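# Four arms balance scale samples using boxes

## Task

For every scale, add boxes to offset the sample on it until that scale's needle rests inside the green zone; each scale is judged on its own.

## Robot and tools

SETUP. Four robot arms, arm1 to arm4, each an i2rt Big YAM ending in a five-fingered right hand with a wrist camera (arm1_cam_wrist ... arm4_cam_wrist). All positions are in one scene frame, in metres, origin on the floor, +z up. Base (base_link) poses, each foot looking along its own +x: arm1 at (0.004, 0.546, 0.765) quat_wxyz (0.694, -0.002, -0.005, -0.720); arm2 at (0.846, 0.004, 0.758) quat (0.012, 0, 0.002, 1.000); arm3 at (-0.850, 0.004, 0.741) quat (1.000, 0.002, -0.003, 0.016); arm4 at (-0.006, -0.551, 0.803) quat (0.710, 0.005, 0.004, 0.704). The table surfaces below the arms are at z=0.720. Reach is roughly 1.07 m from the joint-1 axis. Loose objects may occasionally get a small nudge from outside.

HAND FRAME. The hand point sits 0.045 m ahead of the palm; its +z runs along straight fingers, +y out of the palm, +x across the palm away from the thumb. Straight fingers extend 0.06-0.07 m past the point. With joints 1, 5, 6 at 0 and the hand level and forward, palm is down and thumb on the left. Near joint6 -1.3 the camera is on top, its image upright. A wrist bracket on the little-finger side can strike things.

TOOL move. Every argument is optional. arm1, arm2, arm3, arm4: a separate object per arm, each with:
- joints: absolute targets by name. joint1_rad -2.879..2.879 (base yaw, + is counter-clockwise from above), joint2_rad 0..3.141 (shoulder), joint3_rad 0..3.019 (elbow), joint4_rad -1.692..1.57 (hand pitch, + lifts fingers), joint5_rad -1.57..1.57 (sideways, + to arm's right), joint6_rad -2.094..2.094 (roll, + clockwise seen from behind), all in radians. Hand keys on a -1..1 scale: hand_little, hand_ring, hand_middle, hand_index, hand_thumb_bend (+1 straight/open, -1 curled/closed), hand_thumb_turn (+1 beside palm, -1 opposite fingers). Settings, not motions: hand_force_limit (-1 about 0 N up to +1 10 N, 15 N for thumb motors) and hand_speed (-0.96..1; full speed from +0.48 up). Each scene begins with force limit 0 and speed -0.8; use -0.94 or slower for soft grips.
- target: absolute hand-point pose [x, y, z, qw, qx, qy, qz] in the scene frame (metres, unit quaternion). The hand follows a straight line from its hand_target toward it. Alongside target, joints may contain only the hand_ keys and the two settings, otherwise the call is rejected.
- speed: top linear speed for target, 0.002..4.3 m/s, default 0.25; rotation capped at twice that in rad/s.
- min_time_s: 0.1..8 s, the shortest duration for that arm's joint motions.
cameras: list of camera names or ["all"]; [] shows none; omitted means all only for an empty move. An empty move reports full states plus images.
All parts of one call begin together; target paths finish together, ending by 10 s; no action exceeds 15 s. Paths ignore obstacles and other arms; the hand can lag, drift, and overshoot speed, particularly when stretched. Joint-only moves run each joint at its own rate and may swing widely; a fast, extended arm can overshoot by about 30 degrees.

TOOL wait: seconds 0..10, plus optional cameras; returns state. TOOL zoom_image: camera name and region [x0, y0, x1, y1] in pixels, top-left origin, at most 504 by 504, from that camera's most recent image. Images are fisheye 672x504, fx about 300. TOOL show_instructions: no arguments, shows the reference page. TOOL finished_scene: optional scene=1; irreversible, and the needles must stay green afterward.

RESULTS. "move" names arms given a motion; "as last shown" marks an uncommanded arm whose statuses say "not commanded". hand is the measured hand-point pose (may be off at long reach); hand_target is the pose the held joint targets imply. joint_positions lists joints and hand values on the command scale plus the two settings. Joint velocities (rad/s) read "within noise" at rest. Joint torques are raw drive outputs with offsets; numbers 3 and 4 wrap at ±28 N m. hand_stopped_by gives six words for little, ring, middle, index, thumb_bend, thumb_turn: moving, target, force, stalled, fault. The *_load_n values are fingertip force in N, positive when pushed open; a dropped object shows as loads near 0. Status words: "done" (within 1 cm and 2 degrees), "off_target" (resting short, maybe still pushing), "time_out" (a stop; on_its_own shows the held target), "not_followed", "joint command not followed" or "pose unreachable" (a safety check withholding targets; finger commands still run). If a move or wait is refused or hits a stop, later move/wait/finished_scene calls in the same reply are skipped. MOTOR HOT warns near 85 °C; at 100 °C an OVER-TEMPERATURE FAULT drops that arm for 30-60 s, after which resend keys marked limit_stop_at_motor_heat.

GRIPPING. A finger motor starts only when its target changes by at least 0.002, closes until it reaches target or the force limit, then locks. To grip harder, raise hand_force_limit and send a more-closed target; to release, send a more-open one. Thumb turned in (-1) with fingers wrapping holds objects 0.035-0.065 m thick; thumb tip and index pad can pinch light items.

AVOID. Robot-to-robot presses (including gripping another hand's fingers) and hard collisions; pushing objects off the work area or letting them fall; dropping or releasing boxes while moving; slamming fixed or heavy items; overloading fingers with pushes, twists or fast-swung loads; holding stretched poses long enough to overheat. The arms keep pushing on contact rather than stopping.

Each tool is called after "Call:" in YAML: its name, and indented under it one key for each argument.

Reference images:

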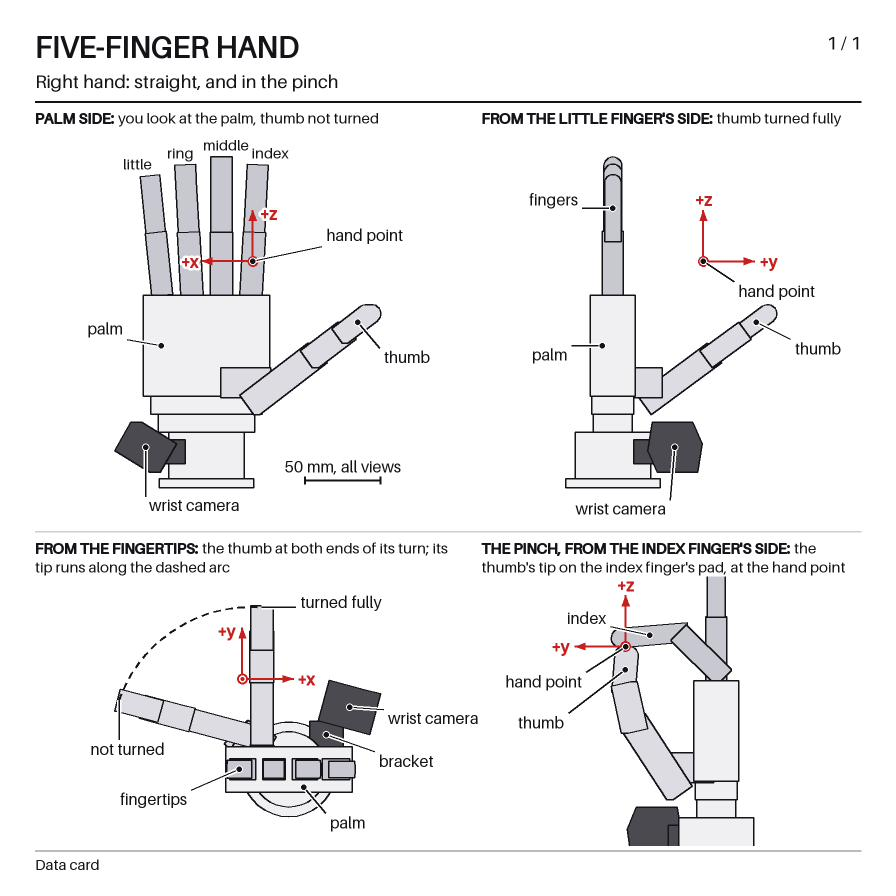

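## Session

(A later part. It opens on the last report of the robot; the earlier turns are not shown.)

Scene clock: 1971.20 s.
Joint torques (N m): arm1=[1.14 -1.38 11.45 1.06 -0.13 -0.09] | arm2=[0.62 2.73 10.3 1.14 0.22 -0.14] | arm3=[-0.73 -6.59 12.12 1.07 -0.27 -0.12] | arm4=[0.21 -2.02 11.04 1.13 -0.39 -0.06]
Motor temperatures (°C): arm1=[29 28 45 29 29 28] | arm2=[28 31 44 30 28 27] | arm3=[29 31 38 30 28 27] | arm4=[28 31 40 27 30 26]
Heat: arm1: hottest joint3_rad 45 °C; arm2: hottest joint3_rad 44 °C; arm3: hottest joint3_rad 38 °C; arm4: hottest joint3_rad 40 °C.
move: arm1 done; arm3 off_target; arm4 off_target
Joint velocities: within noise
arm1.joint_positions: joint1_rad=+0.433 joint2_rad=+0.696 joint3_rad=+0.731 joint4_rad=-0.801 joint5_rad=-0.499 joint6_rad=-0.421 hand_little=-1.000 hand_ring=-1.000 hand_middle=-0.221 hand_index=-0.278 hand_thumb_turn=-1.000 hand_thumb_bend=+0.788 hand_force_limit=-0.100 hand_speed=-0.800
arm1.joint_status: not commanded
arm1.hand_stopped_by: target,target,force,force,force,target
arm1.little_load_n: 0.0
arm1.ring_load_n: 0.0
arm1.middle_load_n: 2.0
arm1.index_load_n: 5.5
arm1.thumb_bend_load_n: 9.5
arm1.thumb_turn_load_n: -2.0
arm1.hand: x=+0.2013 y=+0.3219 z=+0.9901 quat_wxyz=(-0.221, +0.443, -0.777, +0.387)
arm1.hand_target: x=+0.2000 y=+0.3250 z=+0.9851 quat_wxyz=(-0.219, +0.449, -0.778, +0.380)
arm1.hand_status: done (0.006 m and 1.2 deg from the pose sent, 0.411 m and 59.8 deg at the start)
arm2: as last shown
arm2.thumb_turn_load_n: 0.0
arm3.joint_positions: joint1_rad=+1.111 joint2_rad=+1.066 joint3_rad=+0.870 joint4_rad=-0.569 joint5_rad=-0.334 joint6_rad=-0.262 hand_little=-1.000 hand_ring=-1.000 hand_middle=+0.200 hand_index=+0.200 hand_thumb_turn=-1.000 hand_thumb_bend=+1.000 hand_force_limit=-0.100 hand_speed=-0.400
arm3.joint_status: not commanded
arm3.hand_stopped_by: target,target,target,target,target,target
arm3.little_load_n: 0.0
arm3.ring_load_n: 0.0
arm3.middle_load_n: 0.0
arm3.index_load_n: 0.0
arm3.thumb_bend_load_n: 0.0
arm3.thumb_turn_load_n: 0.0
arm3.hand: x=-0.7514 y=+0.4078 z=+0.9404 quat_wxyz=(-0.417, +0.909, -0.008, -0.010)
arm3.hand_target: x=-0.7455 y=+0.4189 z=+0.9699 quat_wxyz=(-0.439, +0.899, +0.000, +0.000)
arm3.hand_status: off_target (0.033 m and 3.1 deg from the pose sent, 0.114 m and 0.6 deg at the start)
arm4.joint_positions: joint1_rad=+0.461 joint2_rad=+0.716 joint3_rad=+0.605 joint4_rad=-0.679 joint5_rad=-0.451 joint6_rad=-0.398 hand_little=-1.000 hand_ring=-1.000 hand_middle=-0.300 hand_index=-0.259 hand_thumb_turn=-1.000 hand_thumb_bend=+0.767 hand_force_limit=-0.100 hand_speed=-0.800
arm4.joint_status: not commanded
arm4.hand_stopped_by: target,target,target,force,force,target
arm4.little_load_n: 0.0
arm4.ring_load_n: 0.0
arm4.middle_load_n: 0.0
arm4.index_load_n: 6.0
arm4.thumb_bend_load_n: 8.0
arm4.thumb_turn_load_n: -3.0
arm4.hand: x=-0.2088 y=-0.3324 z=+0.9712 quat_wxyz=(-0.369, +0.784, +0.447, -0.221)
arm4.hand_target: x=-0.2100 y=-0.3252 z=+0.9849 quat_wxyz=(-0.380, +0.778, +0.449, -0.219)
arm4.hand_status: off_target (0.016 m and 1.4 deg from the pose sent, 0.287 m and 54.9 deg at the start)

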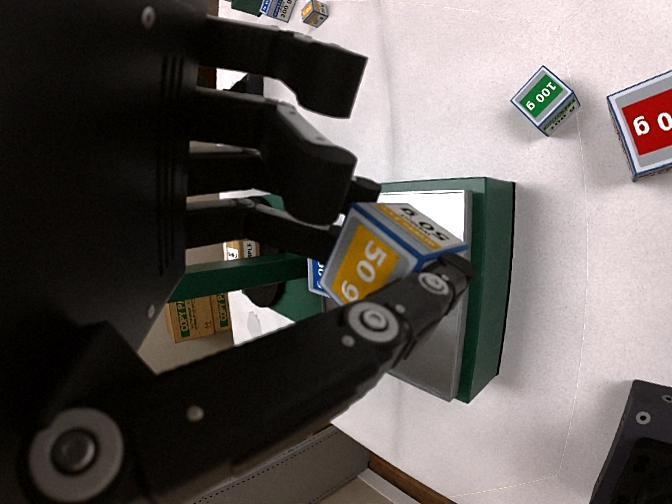

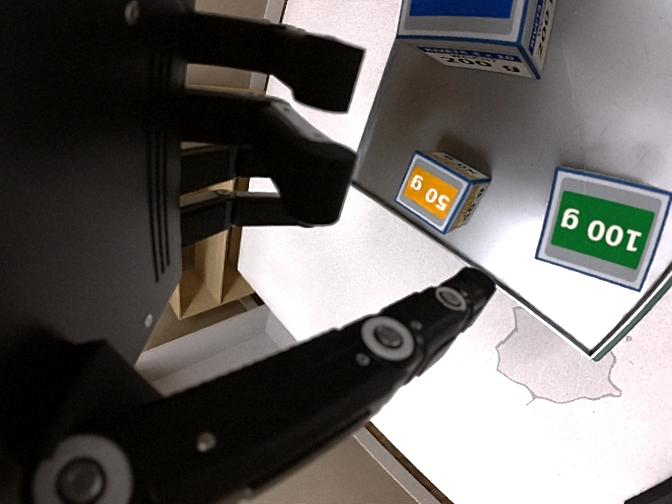

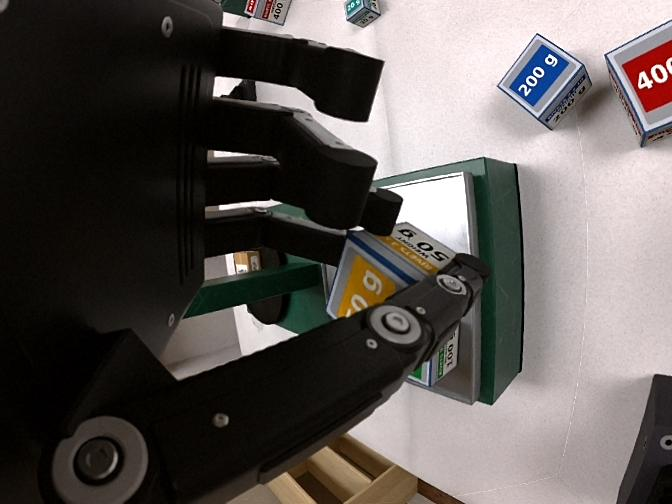

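Call:
move:
  arm1: {"target":[0.283,0.443,0.858,0.31,-0.6355,0.6355,-0.31],"speed":0.22}
  arm4: {"target":[-0.288,-0.372,0.852,0.31,-0.6355,-0.6355,0.31],"speed":0.22}
  arm2: {"target":[0.541,0.008,0.86,0.318,-0.652,-0.6187,0.3018],"speed":0.5,"joints":{"hand_little":-1.0,"hand_ring":-1.0,"hand_index":0.2,"hand_middle":0.2}}
  arm3: {"target":[-0.053,0.033,0.875,0.31,-0.6355,0.6355,-0.31],"speed":0.5,"joints":{"hand_index":0.1,"hand_middle":0.1,"hand_force_limit":-0.2}}
  cameras: ["arm1_cam_wrist","arm2_cam_wrist","arm3_cam_wrist","arm4_cam_wrist"]

Scene clock: 2002.37 s.
Joint torques (N m): arm1=[1.14 -2.02 10.32 2.56 -0.35 -0.04] | arm2=[-0.73 -1.85 10.77 1.87 -0.02 0.26] | arm3=[0.32 -20.01 12 1.29 0.05 0.12] | arm4=[1.44 -5.3 7.49 2.06 -0.53 -0.11]
Motor temperatures (°C): arm1=[29 28 47 29 29 28] | arm2=[28 31 43 30 28 27] | arm3=[29 31 41 30 28 27] | arm4=[28 31 43 27 30 26]
Heat: arm1: hottest joint3_rad 47 °C; arm2: hottest joint3_rad 43 °C; arm3: hottest joint3_rad 41 °C; arm4: hottest joint3_rad 43 °C.
move: arm1 done; arm2 done; arm3 off_target; arm4 done
Joint velocities: within noise
arm1.joint_positions: joint1_rad=+0.909 joint2_rad=+0.787 joint3_rad=+0.437 joint4_rad=-0.456 joint5_rad=-0.529 joint6_rad=-0.457 hand_little=-1.000 hand_ring=-1.000 hand_middle=-0.221 hand_index=-0.278 hand_thumb_turn=-1.000 hand_thumb_bend=+0.788 hand_force_limit=-0.100 hand_speed=-0.800
arm1.joint_status: not commanded
arm1.hand_stopped_by: target,target,force,force,force,target
arm1.little_load_n: 0.0
arm1.ring_load_n: 0.0
arm1.middle_load_n: 2.0
arm1.index_load_n: 6.0
arm1.thumb_bend_load_n: 9.5
arm1.thumb_turn_load_n: -2.0
arm1.hand: x=+0.2813 y=+0.4422 z=+0.8621 quat_wxyz=(-0.310, +0.630, -0.643, +0.307)
arm1.hand_target: x=+0.2828 y=+0.4431 z=+0.8581 quat_wxyz=(-0.310, +0.635, -0.636, +0.310)
arm1.hand_status: done (0.004 m and 1.1 deg from the pose sent, 0.197 m and 30.6 deg at the start)
arm2.joint_positions: joint1_rad=-0.118 joint2_rad=+0.651 joint3_rad=+0.386 joint4_rad=-0.417 joint5_rad=-0.069 joint6_rad=-0.077 hand_little=-1.000 hand_ring=-1.000 hand_middle=+0.200 hand_index=+0.200 hand_thumb_turn=-1.000 hand_thumb_bend=+1.000 hand_force_limit=-0.100 hand_speed=+0.300
arm2.joint_status: all done
arm2.hand_stopped_by: target,target,target,target,target,target
arm2.little_load_n: 0.5
arm2.ring_load_n: -0.5
arm2.middle_load_n: 0.0
arm2.index_load_n: 0.0
arm2.thumb_bend_load_n: -0.5
arm2.thumb_turn_load_n: 0.0
arm2.hand: x=+0.5455 y=+0.0078 z=+0.8560 quat_wxyz=(-0.315, +0.649, +0.627, -0.295)
arm2.hand_target: x=+0.5412 y=+0.0081 z=+0.8600 quat_wxyz=(-0.318, +0.652, +0.619, -0.302)
arm2.hand_status: done (0.006 m and 1.4 deg from the pose sent, 0.511 m and 122.6 deg at the start)
arm3.joint_positions: joint1_rad=-0.033 joint2_rad=+2.037 joint3_rad=+1.730 joint4_rad=-0.408 joint5_rad=-0.001 joint6_rad=-0.012 hand_little=-1.000 hand_ring=-1.000 hand_middle=+0.100 hand_index=+0.100 hand_thumb_turn=-1.000 hand_thumb_bend=+1.000 hand_force_limit=-0.200 hand_speed=-0.400
arm3.joint_status: all done
arm3.hand_stopped_by: target,target,target,target,target,target
arm3.little_load_n: 0.0
arm3.ring_load_n: 0.0
arm3.middle_load_n: 0.0
arm3.index_load_n: 0.0
arm3.thumb_bend_load_n: 0.0
arm3.thumb_turn_load_n: 0.0
arm3.hand: x=-0.0707 y=+0.0333 z=+0.8476 quat_wxyz=(-0.295, +0.646, -0.639, +0.296)
arm3.hand_target: x=-0.0547 y=+0.0330 z=+0.8754 quat_wxyz=(-0.310, +0.635, -0.635, +0.310)
arm3.hand_status: off_target (0.033 m and 2.6 deg from the pose sent, 0.795 m and 89.7 deg at the start)
arm4.joint_positions: joint1_rad=+0.680 joint2_rad=+1.117 joint3_rad=+0.473 joint4_rad=-0.286 joint5_rad=-0.649 joint6_rad=-0.648 hand_little=-1.000 hand_ring=-1.000 hand_middle=-0.300 hand_index=-0.259 hand_thumb_turn=-1.000 hand_thumb_bend=+0.767 hand_force_limit=-0.100 hand_speed=-0.800
arm4.joint_status: not commanded
arm4.hand_stopped_by: target,target,target,force,force,target
arm4.little_load_n: 0.0
arm4.ring_load_n: 0.0
arm4.middle_load_n: 0.0
arm4.index_load_n: 6.0
arm4.thumb_bend_load_n: 8.0
arm4.thumb_turn_load_n: -3.0
arm4.hand: x=-0.2822 y=-0.3753 z=+0.8484 quat_wxyz=(-0.299, +0.647, +0.629, -0.310)
arm4.hand_target: x=-0.2878 y=-0.3721 z=+0.8522 quat_wxyz=(-0.310, +0.636, +0.635, -0.310)
arm4.hand_status: done (0.008 m and 2.0 deg from the pose sent, 0.148 m and 30.2 deg at the start)

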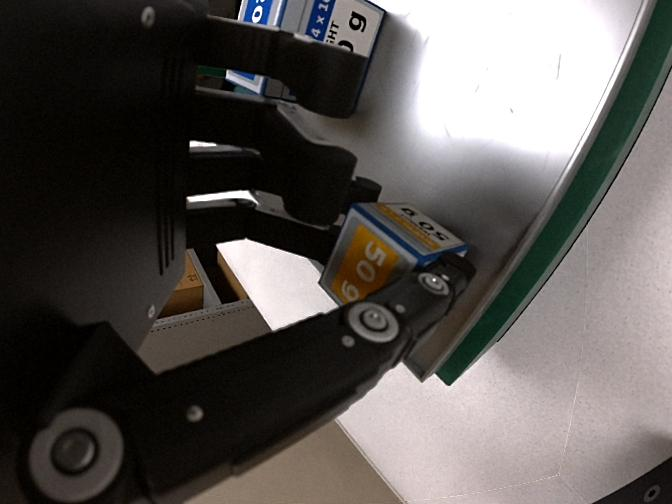

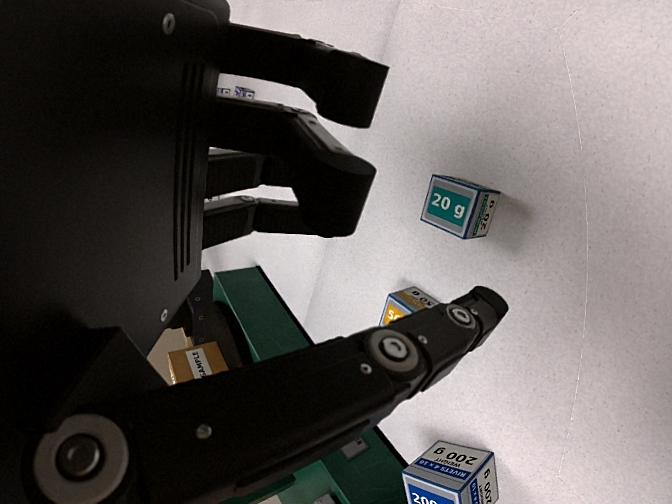

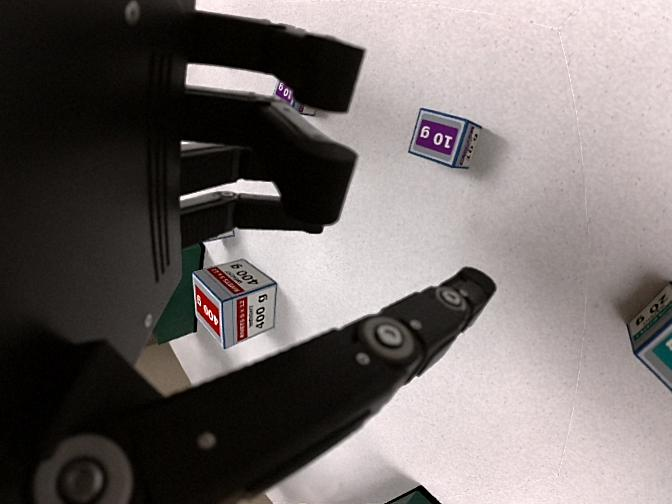

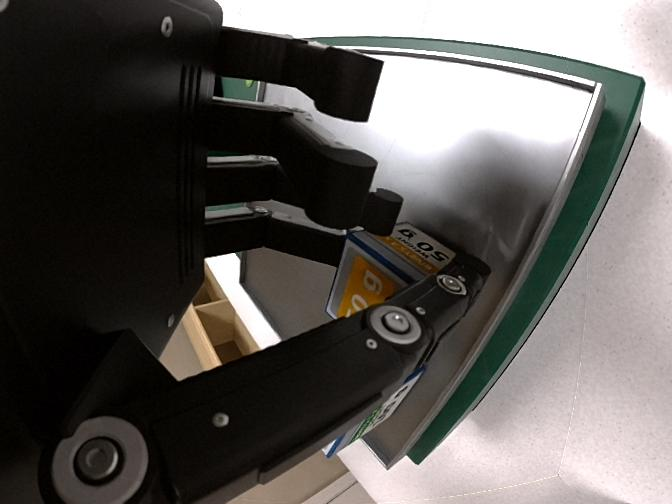

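Call:
move:
  arm1: {"target":[0.283,0.443,0.836,0.31,-0.6355,0.6355,-0.31],"speed":0.1}
  arm4: {"target":[-0.286,-0.373,0.83,0.31,-0.6355,-0.6355,0.31],"speed":0.1}
  arm2: {"target":[0.5195,0.0118,0.75,0.2934,-0.6014,-0.6679,0.3258],"speed":0.15,"joints":{"hand_speed":-0.8}}
  arm3: {"target":[-0.0475,-0.013,0.82,0.31,-0.6355,0.6355,-0.31],"speed":0.2}
  cameras: ["arm1_cam_wrist","arm2_cam_wrist","arm3_cam_wrist"]

Scene clock: 2033.17 s.
Joint torques (N m): arm1=[1.32 -1.73 9.54 2.51 -0.33 -0.04] | arm2=[-0.91 -5.01 7.82 1.73 -0.25 -0.18] | arm3=[-0.79 -19.43 9.06 2.69 -0.14 -0.07] | arm4=[1.03 -4.01 6.05 1.88 -0.22 -0.14]
Motor temperatures (°C): arm1=[29 27 44 29 29 28] | arm2=[28 31 44 30 28 27] | arm3=[29 32 43 29 28 27] | arm4=[28 30 40 27 30 26]
Heat: arm1: hottest joint3_rad 44 °C; arm2: hottest joint3_rad 44 °C; arm3: hottest joint3_rad 43 °C; arm4: hottest joint3_rad 40 °C.
move: arm1 done; arm2 done; arm3 off_target; arm4 done
Joint velocities: within noise
arm1.joint_positions: joint1_rad=+0.909 joint2_rad=+0.822 joint3_rad=+0.396 joint4_rad=-0.367 joint5_rad=-0.529 joint6_rad=-0.457 hand_little=-1.000 hand_ring=-1.000 hand_middle=-0.221 hand_index=-0.278 hand_thumb_turn=-1.000 hand_thumb_bend=+0.788 hand_force_limit=-0.100 hand_speed=-0.800
arm1.joint_status: not commanded
arm1.hand_stopped_by: target,target,force,force,force,target
arm1.little_load_n: 0.0
arm1.ring_load_n: 0.0
arm1.middle_load_n: 2.0
arm1.index_load_n: 5.5
arm1.thumb_bend_load_n: 9.0
arm1.thumb_turn_load_n: -2.0
arm1.hand: x=+0.2836 y=+0.4402 z=+0.8442 quat_wxyz=(-0.310, +0.630, -0.640, +0.312)
arm1.hand_target: x=+0.2826 y=+0.4431 z=+0.8362 quat_wxyz=(-0.310, +0.635, -0.636, +0.310)
arm1.hand_status: done (0.009 m and 0.9 deg from the pose sent, 0.026 m and 1.1 deg at the start)
arm2.joint_positions: joint1_rad=-0.195 joint2_rad=+1.117 joint3_rad=+0.243 joint4_rad=+0.176 joint5_rad=-0.254 joint6_rad=-0.195 hand_little=-1.000 hand_ring=-1.000 hand_middle=+0.200 hand_index=+0.200 hand_thumb_turn=-1.000 hand_thumb_bend=+1.000 hand_force_limit=-0.100 hand_speed=-0.800
arm2.joint_status: all done
arm2.hand_stopped_by: target,target,target,target,target,target
arm2.little_load_n: 0.0
arm2.ring_load_n: 0.0
arm2.middle_load_n: 0.0
arm2.index_load_n: 0.0
arm2.thumb_bend_load_n: 0.0
arm2.thumb_turn_load_n: 0.0
arm2.hand: x=+0.5213 y=+0.0083 z=+0.7503 quat_wxyz=(-0.287, +0.606, +0.666, -0.327)
arm2.hand_target: x=+0.5196 y=+0.0117 z=+0.7500 quat_wxyz=(-0.293, +0.602, +0.668, -0.326)
arm2.hand_status: done (0.004 m and 0.9 deg from the pose sent, 0.109 m and 8.3 deg at the start)
arm3.joint_positions: joint1_rad=-0.096 joint2_rad=+2.103 joint3_rad=+1.730 joint4_rad=-0.333 joint5_rad=-0.048 joint6_rad=-0.036 hand_little=-1.000 hand_ring=-1.000 hand_middle=+0.100 hand_index=+0.100 hand_thumb_turn=-1.000 hand_thumb_bend=+1.000 hand_force_limit=-0.200 hand_speed=-0.400
arm3.joint_status: not commanded
arm3.hand_stopped_by: target,target,target,target,target,target
arm3.little_load_n: 0.0
arm3.ring_load_n: 0.0
arm3.middle_load_n: 0.0
arm3.index_load_n: 0.0
arm3.thumb_bend_load_n: 0.0
arm3.thumb_turn_load_n: 0.0
arm3.hand: x=-0.0580 y=-0.0089 z=+0.8098 quat_wxyz=(-0.301, +0.639, -0.643, +0.297)
arm3.hand_target: x=-0.0480 y=-0.0130 z=+0.8201 quat_wxyz=(-0.310, +0.636, -0.636, +0.310)
arm3.hand_status: off_target (0.015 m and 2.0 deg from the pose sent, 0.059 m and 2.6 deg at the start)
arm4.joint_positions: joint1_rad=+0.680 joint2_rad=+1.149 joint3_rad=+0.451 joint4_rad=-0.195 joint5_rad=-0.660 joint6_rad=-0.649 hand_little=-1.000 hand_ring=-1.000 hand_middle=-0.300 hand_index=-0.259 hand_thumb_turn=-1.000 hand_thumb_bend=+0.767 hand_force_limit=-0.100 hand_speed=-0.800
arm4.joint_status: not commanded
arm4.hand_stopped_by: target,target,target,force,force,target
arm4.little_load_n: 0.0
arm4.ring_load_n: 0.0
arm4.middle_load_n: 1.0
arm4.index_load_n: 6.0
arm4.thumb_bend_load_n: 8.0
arm4.thumb_turn_load_n: -2.5
arm4.hand: x=-0.2879 y=-0.3709 z=+0.8398 quat_wxyz=(-0.315, +0.636, +0.631, -0.312)
arm4.hand_target: x=-0.2856 y=-0.3731 z=+0.8304 quat_wxyz=(-0.310, +0.636, +0.635, -0.310)
arm4.hand_status: done (0.010 m and 0.9 deg from the pose sent, 0.019 m and 2.0 deg at the start)

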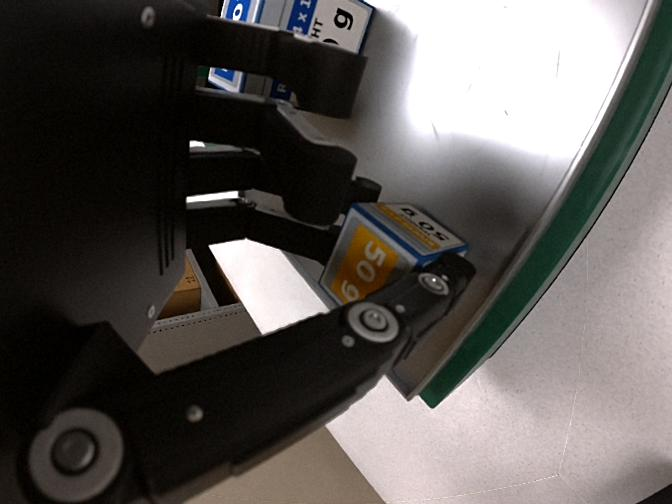

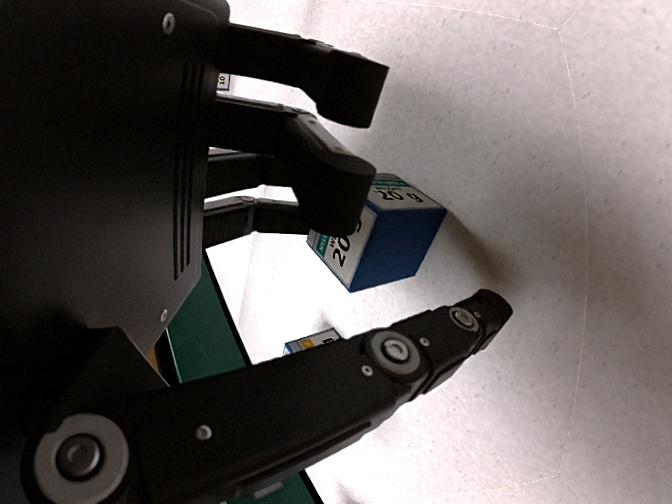

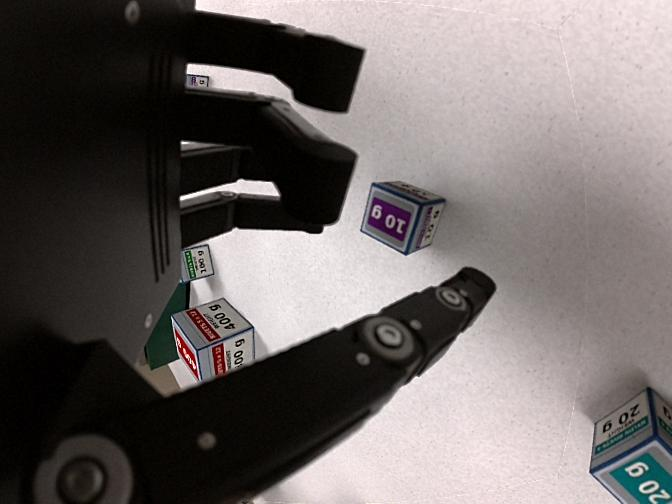

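Call:
move:
  arm1: {"joints":{"hand_speed":-0.4,"hand_thumb_bend":1.0,"hand_index":0.2,"hand_middle":0.2}}
  arm4: {"joints":{"hand_speed":-0.4,"hand_thumb_bend":1.0,"hand_index":0.2,"hand_middle":0.2}}
  arm2: {"joints":{"hand_force_limit":-0.1,"hand_speed":-0.8,"hand_thumb_bend":0.4,"hand_index":-0.3,"hand_middle":-0.3}}
  arm3: {"target":[-0.040,-0.013,0.771,0.31,-0.6355,0.6355,-0.31],"speed":0.15,"joints":{"hand_speed":-0.8}}
  cameras: ["arm1_cam_wrist","arm2_cam_wrist","arm3_cam_wrist"]

Scene clock: 2051.33 s.
Joint torques (N m): arm1=[1.38 -2.08 9.52 2.5 -0.33 -0.05] | arm2=[-1.08 -4.19 7.61 1.84 -0.23 -0.14] | arm3=[-0.32 -21.6 7.94 2.43 -0.11 -0.04] | arm4=[1.03 -4.54 6.72 1.58 -0.2 -0.12]
Motor temperatures (°C): arm1=[29 27 45 29 29 28] | arm2=[28 31 43 30 28 27] | arm3=[29 33 42 30 28 27] | arm4=[28 30 39 27 30 26]
Heat: arm1: hottest joint3_rad 45 °C; arm2: hottest joint3_rad 43 °C; arm3: hottest joint3_rad 42 °C; arm4: hottest joint3_rad 39 °C.
move: arm1 done; arm2 off_target; arm3 done; arm4 done
Joint velocities: within noise
arm1.joint_positions: joint1_rad=+0.909 joint2_rad=+0.824 joint3_rad=+0.396 joint4_rad=-0.367 joint5_rad=-0.529 joint6_rad=-0.457 hand_little=-1.000 hand_ring=-1.000 hand_middle=+0.200 hand_index=+0.200 hand_thumb_turn=-1.000 hand_thumb_bend=+1.000 hand_force_limit=-0.100 hand_speed=-0.400
arm1.joint_status: all done
arm1.hand_stopped_by: target,target,target,target,target,target
arm1.little_load_n: 0.0
arm1.ring_load_n: 0.0
arm1.middle_load_n: 0.0
arm1.index_load_n: 0.0
arm1.thumb_bend_load_n: 0.0
arm1.thumb_turn_load_n: 0.0
arm1.hand: x=+0.2835 y=+0.4402 z=+0.8436 quat_wxyz=(-0.310, +0.630, -0.640, +0.311)
arm1.hand_target: x=+0.2826 y=+0.4431 z=+0.8362 quat_wxyz=(-0.310, +0.635, -0.636, +0.310)
arm1.hand_status: not commanded
arm2.joint_positions: joint1_rad=-0.195 joint2_rad=+1.117 joint3_rad=+0.243 joint4_rad=+0.176 joint5_rad=-0.254 joint6_rad=-0.196 hand_little=-1.000 hand_ring=-1.000 hand_middle=-0.203 hand_index=-0.240 hand_thumb_turn=-1.000 hand_thumb_bend=+0.799 hand_force_limit=-0.100 hand_speed=-0.800
arm2.joint_status: hand_middle off_target (ended at -0.203, target -0.300); hand_index off_target (ended at -0.240, target -0.300); hand_thumb_bend off_target (ended at +0.799, target +0.400); the others done
arm2.hand_stopped_by: target,target,force,force,force,target
arm2.little_load_n: 0.0
arm2.ring_load_n: 0.0
arm2.middle_load_n: 3.5
arm2.index_load_n: 6.0
arm2.thumb_bend_load_n: 12.0
arm2.thumb_turn_load_n: -3.0
arm2.hand: x=+0.5213 y=+0.0082 z=+0.7503 quat_wxyz=(-0.287, +0.606, +0.666, -0.327)
arm2.hand_target: x=+0.5196 y=+0.0117 z=+0.7500 quat_wxyz=(-0.293, +0.602, +0.668, -0.326)
arm2.hand_status: not commanded
arm3.joint_positions: joint1_rad=-0.096 joint2_rad=+2.182 joint3_rad=+1.730 joint4_rad=-0.246 joint5_rad=-0.048 joint6_rad=-0.036 hand_little=-1.000 hand_ring=-1.000 hand_middle=+0.100 hand_index=+0.100 hand_thumb_turn=-1.000 hand_thumb_bend=+1.000 hand_force_limit=-0.200 hand_speed=-0.800
arm3.joint_status: all done
arm3.hand_stopped_by: target,target,target,target,target,target
arm3.little_load_n: 0.0
arm3.ring_load_n: 0.0
arm3.middle_load_n: 0.0
arm3.index_load_n: 0.0
arm3.thumb_bend_load_n: 0.0
arm3.thumb_turn_load_n: 0.0
arm3.hand: x=-0.0458 y=-0.0095 z=+0.7632 quat_wxyz=(-0.303, +0.637, -0.642, +0.300)
arm3.hand_target: x=-0.0401 y=-0.0131 z=+0.7711 quat_wxyz=(-0.310, +0.635, -0.636, +0.310)
arm3.hand_status: done (0.010 m and 1.6 deg from the pose sent, 0.043 m and 2.0 deg at the start)
arm4.joint_positions: joint1_rad=+0.680 joint2_rad=+1.158 joint3_rad=+0.441 joint4_rad=-0.187 joint5_rad=-0.661 joint6_rad=-0.652 hand_little=-1.000 hand_ring=-1.000 hand_middle=+0.199 hand_index=+0.200 hand_thumb_turn=-1.000 hand_thumb_bend=+1.000 hand_force_limit=-0.100 hand_speed=-0.400
arm4.joint_status: all done
arm4.hand_stopped_by: target,target,target,target,target,target
arm4.little_load_n: 0.0
arm4.ring_load_n: 0.5
arm4.middle_load_n: -4.0
arm4.index_load_n: 0.0
arm4.thumb_bend_load_n: 0.0
arm4.thumb_turn_load_n: 0.0
arm4.hand: x=-0.2855 y=-0.3739 z=+0.8341 quat_wxyz=(-0.311, +0.638, +0.631, -0.313)
arm4.hand_target: x=-0.2856 y=-0.3732 z=+0.8303 quat_wxyz=(-0.310, +0.636, +0.635, -0.310)
arm4.hand_status: not commanded

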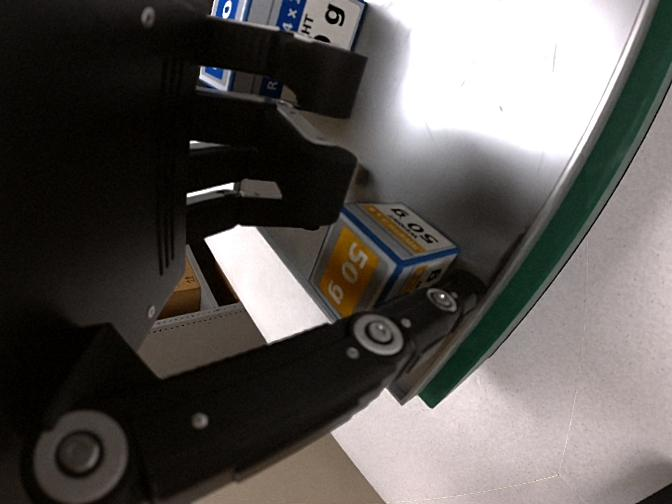

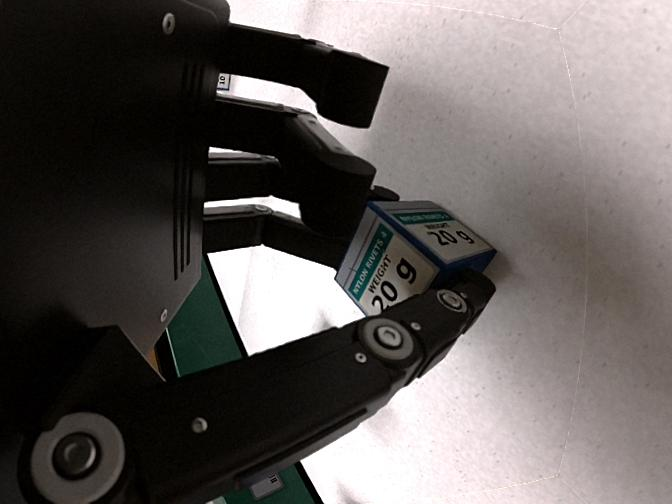

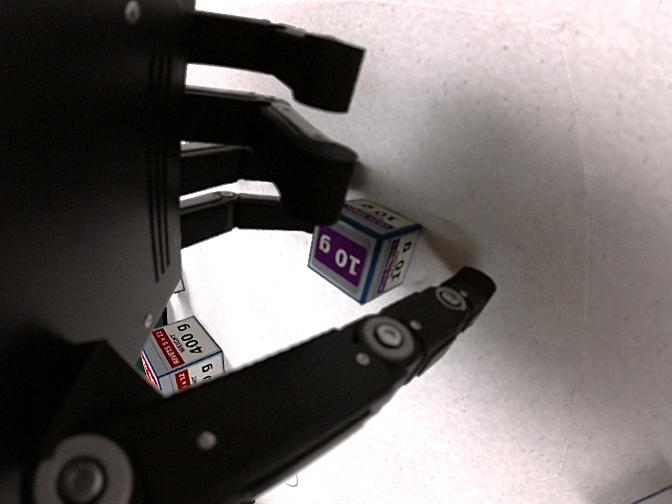

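Call:
move:
  arm1: {"target":[0.281,0.443,0.95,0.31,-0.6355,0.6355,-0.31],"speed":0.25}
  arm4: {"target":[-0.284,-0.373,0.94,0.31,-0.6355,-0.6355,0.31],"speed":0.2}
  arm2: {"target":[0.522,0.010,0.89,0.2934,-0.6014,-0.6679,0.3258],"speed":0.25}
  arm3: {"joints":{"hand_force_limit":-0.2,"hand_speed":-0.8,"hand_thumb_bend":0.4,"hand_index":-0.35,"hand_middle":-0.35}}
  cameras: ["arm2_cam_wrist","arm3_cam_wrist","arm4_cam_wrist"]

Scene clock: 2061.20 s.
Joint torques (N m): arm1=[0.5 -2.02 16.14 0.92 -0.46 -0.09] | arm2=[-0.32 -3.6 13.7 0.96 -0.06 -0.08] | arm3=[-1.08 -21.01 7.72 2.59 -0.09 -0.08] | arm4=[0.91 -4.37 11.37 0.81 -0.41 -0.12]
Motor temperatures (°C): arm1=[29 27 45 29 29 28] | arm2=[28 31 43 30 28 27] | arm3=[29 33 41 30 28 27] | arm4=[28 30 40 27 30 26]
Heat: arm1: hottest joint3_rad 45 °C; arm2: hottest joint3_rad 43 °C; arm3: hottest joint3_rad 41 °C; arm4: hottest joint3_rad 40 °C.
move: arm1 off_target; arm2 off_target; arm3 off_target; arm4 off_target
Joint velocities: within noise
arm1.joint_positions: joint1_rad=+0.916 joint2_rad=+0.711 joint3_rad=+0.593 joint4_rad=-0.719 joint5_rad=-0.531 joint6_rad=-0.458 hand_little=-1.000 hand_ring=-1.000 hand_middle=+0.200 hand_index=+0.200 hand_thumb_turn=-1.000 hand_thumb_bend=+1.000 hand_force_limit=-0.100 hand_speed=-0.400
arm1.joint_status: not commanded
arm1.hand_stopped_by: target,target,target,target,target,target
arm1.little_load_n: 0.0
arm1.ring_load_n: 0.5
arm1.middle_load_n: 0.0
arm1.index_load_n: 0.0
arm1.thumb_bend_load_n: 0.0
arm1.thumb_turn_load_n: 0.0
arm1.hand: x=+0.2743 y=+0.4510 z=+0.9271 quat_wxyz=(-0.310, +0.633, -0.647, +0.292)
arm1.hand_target: x=+0.2808 y=+0.4434 z=+0.9497 quat_wxyz=(-0.310, +0.635, -0.636, +0.310)
arm1.hand_status: off_target (0.025 m and 2.4 deg from the pose sent, 0.106 m and 0.9 deg at the start)
arm2.joint_positions: joint1_rad=-0.194 joint2_rad=+0.743 joint3_rad=+0.470 joint4_rad=-0.445 joint5_rad=-0.251 joint6_rad=-0.196 hand_little=-1.000 hand_ring=-1.000 hand_middle=-0.203 hand_index=-0.240 hand_thumb_turn=-1.000 hand_thumb_bend=+0.799 hand_force_limit=-0.100 hand_speed=-0.800
arm2.joint_status: not commanded
arm2.hand_stopped_by: target,target,force,force,force,target
arm2.little_load_n: 0.0
arm2.ring_load_n: 0.0
arm2.middle_load_n: 3.5
arm2.index_load_n: 6.0
arm2.thumb_bend_load_n: 12.5
arm2.thumb_turn_load_n: -3.5
arm2.hand: x=+0.5310 y=+0.0068 z=+0.8731 quat_wxyz=(-0.280, +0.610, +0.668, -0.321)
arm2.hand_target: x=+0.5222 y=+0.0098 z=+0.8899 quat_wxyz=(-0.294, +0.601, +0.668, -0.326)
arm2.hand_status: off_target (0.019 m and 1.9 deg from the pose sent, 0.140 m and 0.9 deg at the start)
arm3.joint_positions: joint1_rad=-0.096 joint2_rad=+2.182 joint3_rad=+1.730 joint4_rad=-0.246 joint5_rad=-0.048 joint6_rad=-0.036 hand_little=-1.000 hand_ring=-1.000 hand_middle=-0.350 hand_index=-0.340 hand_thumb_turn=-1.000 hand_thumb_bend=+0.777 hand_force_limit=-0.200 hand_speed=-0.800
arm3.joint_status: hand_thumb_bend off_target (ended at +0.777, target +0.400); the others done
arm3.hand_stopped_by: target,target,target,force,force,target
arm3.little_load_n: 0.0
arm3.ring_load_n: 0.0
arm3.middle_load_n: 1.0
arm3.index_load_n: 4.5
arm3.thumb_bend_load_n: 7.5
arm3.thumb_turn_load_n: -0.5
arm3.hand: x=-0.0458 y=-0.0095 z=+0.7632 quat_wxyz=(-0.303, +0.637, -0.642, +0.300)
arm3.hand_target: x=-0.0401 y=-0.0131 z=+0.7711 quat_wxyz=(-0.310, +0.635, -0.636, +0.310)
arm3.hand_status: not commanded
arm4.joint_positions: joint1_rad=+0.680 joint2_rad=+0.953 joint3_rad=+0.597 joint4_rad=-0.588 joint5_rad=-0.657 joint6_rad=-0.653 hand_little=-1.000 hand_ring=-1.000 hand_middle=+0.199 hand_index=+0.200 hand_thumb_turn=-1.000 hand_thumb_bend=+1.000 hand_force_limit=-0.100 hand_speed=-0.400
arm4.joint_status: not commanded
arm4.hand_stopped_by: target,target,target,target,target,target
arm4.little_load_n: 0.0
arm4.ring_load_n: 0.0
arm4.middle_load_n: 0.0
arm4.index_load_n: 0.0
arm4.thumb_bend_load_n: 0.0
arm4.thumb_turn_load_n: 0.0
arm4.hand: x=-0.2760 y=-0.3836 z=+0.9222 quat_wxyz=(-0.294, +0.646, +0.631, -0.313)
arm4.hand_target: x=-0.2837 y=-0.3735 z=+0.9400 quat_wxyz=(-0.310, +0.635, +0.635, -0.310)
arm4.hand_status: off_target (0.022 m and 2.3 deg from the pose sent, 0.106 m and 0.6 deg at the start)

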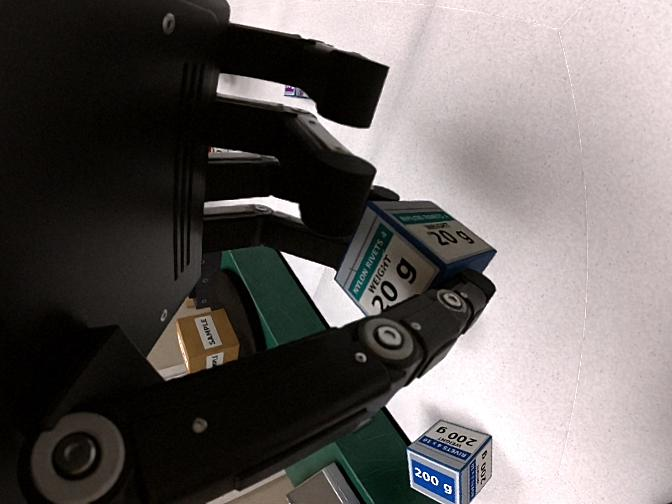

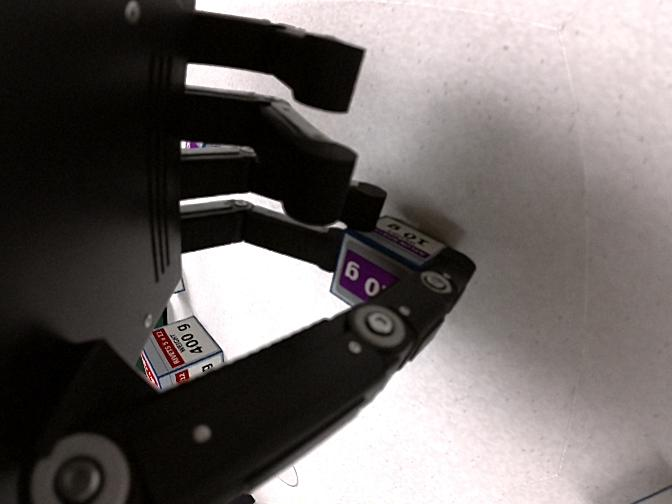

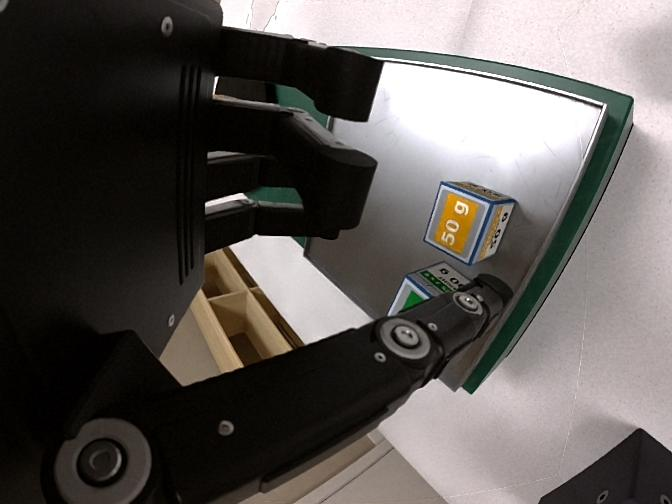

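Call:
move:
  arm1: {"target":[0.16,0.40,1.08,0.2192,-0.4494,0.7783,-0.3797],"speed":0.35}
  arm4: {"target":[-0.22,-0.40,1.06,0.3797,-0.7783,-0.4494,0.2192],"speed":0.35}
  arm2: {"target":[0.44,0.12,0.98,0.3797,-0.7783,-0.4494,0.2192],"speed":0.3}
  arm3: {"target":[-0.047,-0.010,0.89,0.31,-0.6355,0.6355,-0.31],"speed":0.2}
  cameras: ["arm2_cam_wrist","arm3_cam_wrist"]

Scene clock: 2081.93 s.
Joint torques (N m): arm1=[0.26 1.49 15.64 0.91 -0.48 -0.08] | arm2=[-0.67 -5.66 14.6 0.96 0.34 0.23] | arm3=[-0.67 -21.3 11.89 1.4 -0.01 -0.06] | arm4=[1.49 -0.38 12.29 1.16 -0.03 0.09]
Motor temperatures (°C): arm1=[29 27 47 29 29 28] | arm2=[28 31 44 30 28 27] | arm3=[29 34 40 30 28 27] | arm4=[28 30 41 27 30 26]
Heat: arm1: hottest joint3_rad 47 °C; arm2: hottest joint3_rad 44 °C; arm3: hottest joint3_rad 40 °C; arm4: hottest joint3_rad 41 °C.
move: arm1 off_target; arm2 off_target; arm3 off_target; arm4 off_target
Joint velocities: within noise
arm1.joint_positions: joint1_rad=+0.388 joint2_rad=+0.511 joint3_rad=+0.887 joint4_rad=-1.216 joint5_rad=-0.531 joint6_rad=-0.467 hand_little=-1.000 hand_ring=-1.000 hand_middle=+0.200 hand_index=+0.200 hand_thumb_turn=-1.000 hand_thumb_bend=+1.000 hand_force_limit=-0.100 hand_speed=-0.400
arm1.joint_status: not commanded
arm1.hand_stopped_by: target,target,target,target,target,target
arm1.little_load_n: 0.0
arm1.ring_load_n: 0.0
arm1.middle_load_n: 0.0
arm1.index_load_n: -0.5
arm1.thumb_bend_load_n: 0.0
arm1.thumb_turn_load_n: 0.0
arm1.hand: x=+0.1609 y=+0.4033 z=+1.0578 quat_wxyz=(-0.224, +0.445, -0.787, +0.363)
arm1.hand_target: x=+0.1602 y=+0.4005 z=+1.0794 quat_wxyz=(-0.219, +0.449, -0.778, +0.380)
arm1.hand_status: off_target (0.023 m and 2.3 deg from the pose sent, 0.198 m and 29.7 deg at the start)
arm2.joint_positions: joint1_rad=-0.249 joint2_rad=+0.960 joint3_rad=+0.810 joint4_rad=-0.550 joint5_rad=+0.193 joint6_rad=+0.133 hand_little=-1.000 hand_ring=-1.000 hand_middle=-0.203 hand_index=-0.240 hand_thumb_turn=-1.000 hand_thumb_bend=+0.799 hand_force_limit=-0.100 hand_speed=-0.800
arm2.joint_status: not commanded
arm2.hand_stopped_by: target,target,force,force,force,target
arm2.little_load_n: 0.0
arm2.ring_load_n: 0.0
arm2.middle_load_n: 4.0
arm2.index_load_n: 6.5
arm2.thumb_bend_load_n: 12.5
arm2.thumb_turn_load_n: -3.5
arm2.hand: x=+0.4506 y=+0.1151 z=+0.9625 quat_wxyz=(-0.373, +0.776, +0.462, -0.211)
arm2.hand_target: x=+0.4406 y=+0.1199 z=+0.9800 quat_wxyz=(-0.380, +0.778, +0.449, -0.219)
arm2.hand_status: off_target (0.021 m and 1.9 deg from the pose sent, 0.180 m and 35.7 deg at the start)
arm3.joint_positions: joint1_rad=-0.096 joint2_rad=+2.064 joint3_rad=+1.790 joint4_rad=-0.456 joint5_rad=-0.048 joint6_rad=-0.036 hand_little=-1.000 hand_ring=-1.000 hand_middle=-0.350 hand_index=-0.340 hand_thumb_turn=-1.000 hand_thumb_bend=+0.777 hand_force_limit=-0.200 hand_speed=-0.800
arm3.joint_status: not commanded
arm3.hand_stopped_by: target,target,target,force,force,target
arm3.little_load_n: 0.0
arm3.ring_load_n: 0.0
arm3.middle_load_n: 1.0
arm3.index_load_n: 4.5
arm3.thumb_bend_load_n: 7.5
arm3.thumb_turn_load_n: -0.5
arm3.hand: x=-0.0632 y=-0.0087 z=+0.8518 quat_wxyz=(-0.294, +0.642, -0.647, +0.289)
arm3.hand_target: x=-0.0489 y=-0.0100 z=+0.8900 quat_wxyz=(-0.310, +0.635, -0.636, +0.310)
arm3.hand_status: off_target (0.042 m and 3.4 deg from the pose sent, 0.127 m and 1.6 deg at the start)
arm4.joint_positions: joint1_rad=+0.712 joint2_rad=+0.530 joint3_rad=+0.721 joint4_rad=-0.929 joint5_rad=-0.260 joint6_rad=-0.228 hand_little=-1.000 hand_ring=-1.000 hand_middle=+0.199 hand_index=+0.200 hand_thumb_turn=-1.000 hand_thumb_bend=+1.000 hand_force_limit=-0.100 hand_speed=-0.400
arm4.joint_status: not commanded
arm4.hand_stopped_by: target,target,target,target,target,target
arm4.little_load_n: 0.0
arm4.ring_load_n: 0.0
arm4.middle_load_n: 0.0
arm4.index_load_n: 0.0
arm4.thumb_bend_load_n: 0.0
arm4.thumb_turn_load_n: 0.0
arm4.hand: x=-0.2151 y=-0.4022 z=+1.0367 quat_wxyz=(-0.365, +0.785, +0.452, -0.214)
arm4.hand_target: x=-0.2196 y=-0.4003 z=+1.0597 quat_wxyz=(-0.380, +0.778, +0.449, -0.220)
arm4.hand_status: off_target (0.024 m and 1.9 deg from the pose sent, 0.150 m and 29.6 deg at the start)

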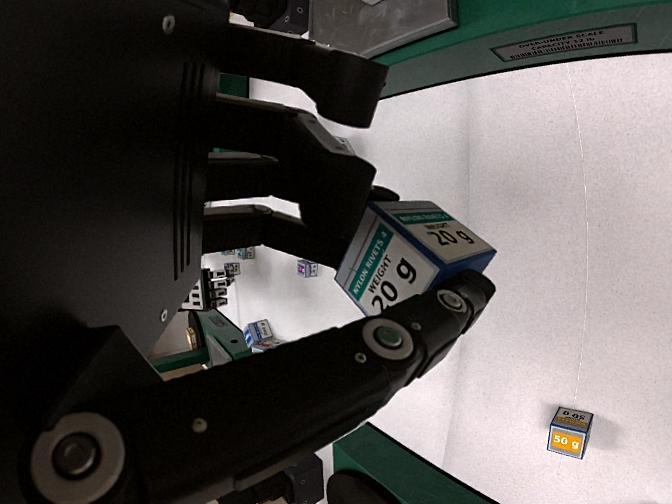

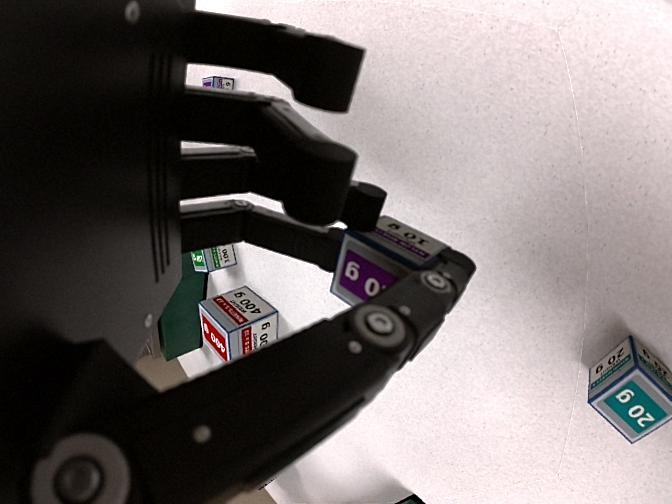

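Call:
move:
  arm1: {"joints":{"joint1_rad":0.435,"joint2_rad":0.594,"joint3_rad":1.421,"joint4_rad":-1.139,"joint5_rad":0.038,"joint6_rad":-1.383},"min_time_s":1.3}
  arm4: {"joints":{"joint1_rad":0.435,"joint2_rad":0.594,"joint3_rad":1.421,"joint4_rad":-1.139,"joint5_rad":0.038,"joint6_rad":-1.383},"min_time_s":1.3}
  arm2: {"target":[0.235,0.315,0.965,0.3797,-0.7783,-0.4494,0.2192],"speed":0.22}
  arm3: {"target":[-0.66,0.18,0.985,0.405,-0.8303,0.3439,-0.1678],"speed":0.45}
  cameras: ["arm1_cam_wrist","arm2_cam_wrist","arm4_cam_wrist"]

Scene clock: 2089.90 s.
Joint torques (N m): arm1=[1.38 2.67 12.31 2.88 0.21 -0.12] | arm2=[-0.91 -18.26 14.67 1.03 -0.09 -0.1] | arm3=[-0.32 1.2 8.28 1.44 -0.03 0.1] | arm4=[0.15 2.2 8.81 1.51 0.08 -0.15]
Motor temperatures (°C): arm1=[29 27 48 29 29 28] | arm2=[28 31 45 30 28 27] | arm3=[29 34 41 30 28 27] | arm4=[28 30 42 27 30 26]
Heat: arm1: hottest joint3_rad 48 °C; arm2: hottest joint3_rad 45 °C; arm3: hottest joint3_rad 41 °C; arm4: hottest joint3_rad 42 °C.
move: arm1 done; arm2 off_target; arm3 done; arm4 done
Joint velocities: within noise
arm1.joint_positions: joint1_rad=+0.427 joint2_rad=+0.586 joint3_rad=+1.384 joint4_rad=-1.159 joint5_rad=+0.034 joint6_rad=-1.368 hand_little=-1.000 hand_ring=-1.000 hand_middle=+0.200 hand_index=+0.200 hand_thumb_turn=-1.000 hand_thumb_bend=+1.000 hand_force_limit=-0.100 hand_speed=-0.400
arm1.joint_status: all done
arm1.hand_stopped_by: target,target,target,target,target,target
arm1.little_load_n: 0.0
arm1.ring_load_n: 0.0
arm1.middle_load_n: 0.0
arm1.index_load_n: 0.0
arm1.thumb_bend_load_n: 0.0
arm1.thumb_turn_load_n: 0.5
arm1.hand: x=+0.0398 y=+0.3017 z=+1.3040 quat_wxyz=(+0.282, +0.625, -0.530, +0.499)
arm1.hand_target: x=+0.0407 y=+0.3015 z=+1.3263 quat_wxyz=(+0.294, +0.619, -0.515, +0.515)
arm1.hand_status: not commanded
arm2.joint_positions: joint1_rad=-0.483 joint2_rad=+1.677 joint3_rad=+1.443 joint4_rad=-0.449 joint5_rad=+0.015 joint6_rad=+0.021 hand_little=-1.000 hand_ring=-1.000 hand_middle=-0.203 hand_index=-0.240 hand_thumb_turn=-1.000 hand_thumb_bend=+0.799 hand_force_limit=-0.100 hand_speed=-0.800
arm2.joint_status: not commanded
arm2.hand_stopped_by: target,target,force,force,force,target
arm2.little_load_n: 0.0
arm2.ring_load_n: 0.0
arm2.middle_load_n: 3.5
arm2.index_load_n: 6.0
arm2.thumb_bend_load_n: 12.5
arm2.thumb_turn_load_n: -3.5
arm2.hand: x=+0.2443 y=+0.3059 z=+0.9521 quat_wxyz=(-0.370, +0.785, +0.447, -0.217)
arm2.hand_target: x=+0.2356 y=+0.3146 z=+0.9650 quat_wxyz=(-0.380, +0.778, +0.449, -0.219)
arm2.hand_status: off_target (0.018 m and 1.5 deg from the pose sent, 0.294 m and 1.9 deg at the start)
arm3.joint_positions: joint1_rad=+0.465 joint2_rad=+0.493 joint3_rad=+0.723 joint4_rad=-0.906 joint5_rad=-0.220 joint6_rad=-0.183 hand_little=-1.000 hand_ring=-1.000 hand_middle=-0.350 hand_index=-0.340 hand_thumb_turn=-1.000 hand_thumb_bend=+0.777 hand_force_limit=-0.200 hand_speed=-0.800
arm3.joint_status: not commanded
arm3.hand_stopped_by: target,target,target,force,force,target
arm3.little_load_n: 0.0
arm3.ring_load_n: 0.0
arm3.middle_load_n: 0.5
arm3.index_load_n: 4.5
arm3.thumb_bend_load_n: 7.5
arm3.thumb_turn_load_n: -0.5
arm3.hand: x=-0.6572 y=+0.1781 z=+0.9869 quat_wxyz=(-0.409, +0.828, -0.342, +0.175)
arm3.hand_target: x=-0.6600 y=+0.1799 z=+0.9851 quat_wxyz=(-0.405, +0.830, -0.344, +0.168)
arm3.hand_status: done (0.004 m and 1.0 deg from the pose sent, 0.640 m and 45.3 deg at the start)
arm4.joint_positions: joint1_rad=+0.441 joint2_rad=+0.585 joint3_rad=+1.392 joint4_rad=-1.131 joint5_rad=+0.036 joint6_rad=-1.372 hand_little=-1.000 hand_ring=-1.000 hand_middle=+0.199 hand_index=+0.200 hand_thumb_turn=-1.000 hand_thumb_bend=+1.000 hand_force_limit=-0.100 hand_speed=-0.400
arm4.joint_status: all done
arm4.hand_stopped_by: target,target,target,target,target,target
arm4.little_load_n: 0.0
arm4.ring_load_n: 0.0
arm4.middle_load_n: 0.0
arm4.index_load_n: -0.5
arm4.thumb_bend_load_n: 0.0
arm4.thumb_turn_load_n: 0.5
arm4.hand: x=-0.0479 y=-0.3025 z=+1.3511 quat_wxyz=(-0.518, +0.512, +0.627, +0.275)
arm4.hand_target: x=-0.0448 y=-0.3032 z=+1.3621 quat_wxyz=(-0.520, +0.509, +0.625, +0.282)
arm4.hand_status: not commanded

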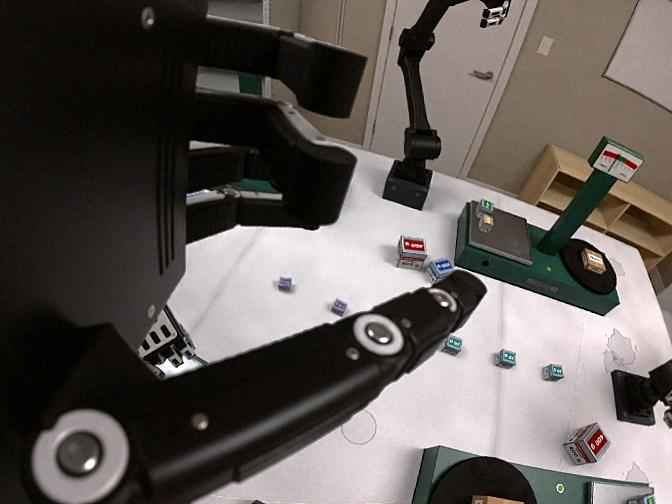

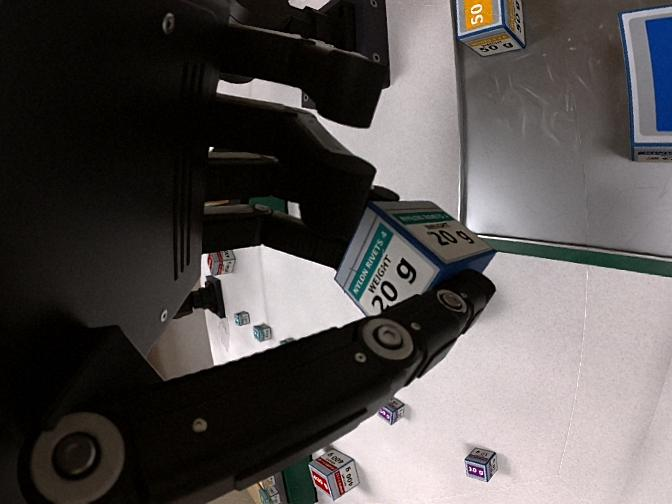

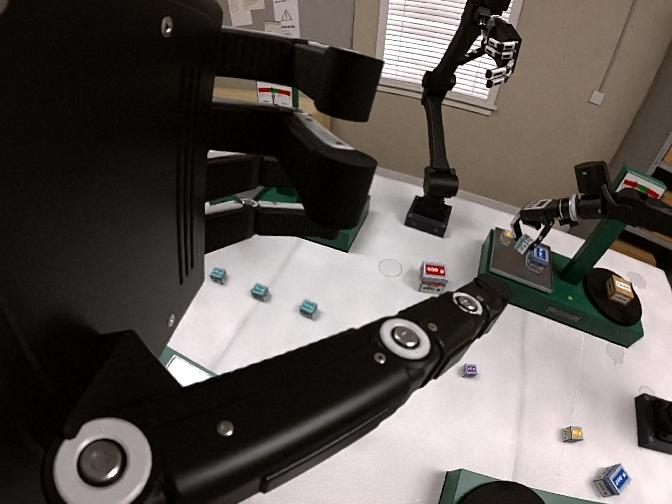

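Call:
zoom_image:
  camera: "arm1_cam_wrist"
  region: [575, 125, 655, 195]

Call:
zoom_image:
  camera: "arm4_cam_wrist"
  region: [245, 70, 305, 115]

Call:
zoom_image:
  camera: "arm4_cam_wrist"
  region: [480, 150, 672, 300]

Scaled by 6.300 from the camera's image (finer frame: 960x720).

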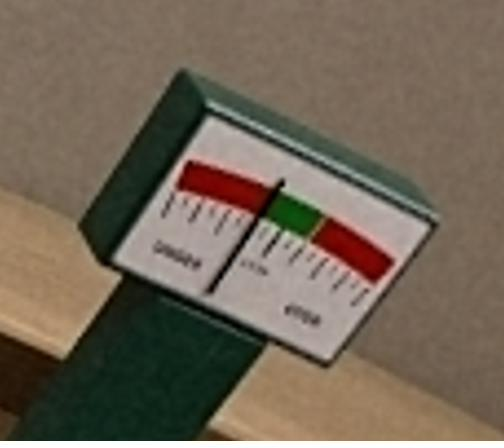

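Scaled by 8.400 from the camera's image (finer frame: 960x720).

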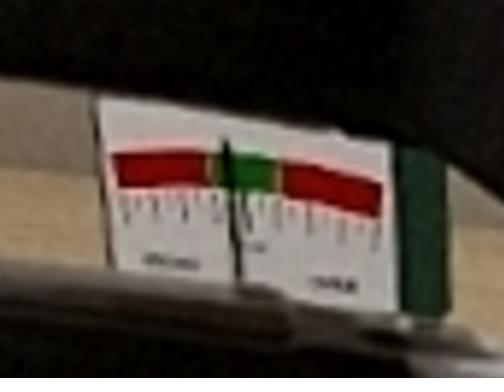

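Scaled by 2.625 from the camera's image (finer frame: 960x720).

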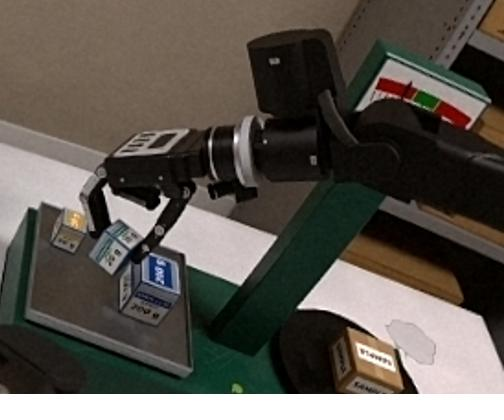

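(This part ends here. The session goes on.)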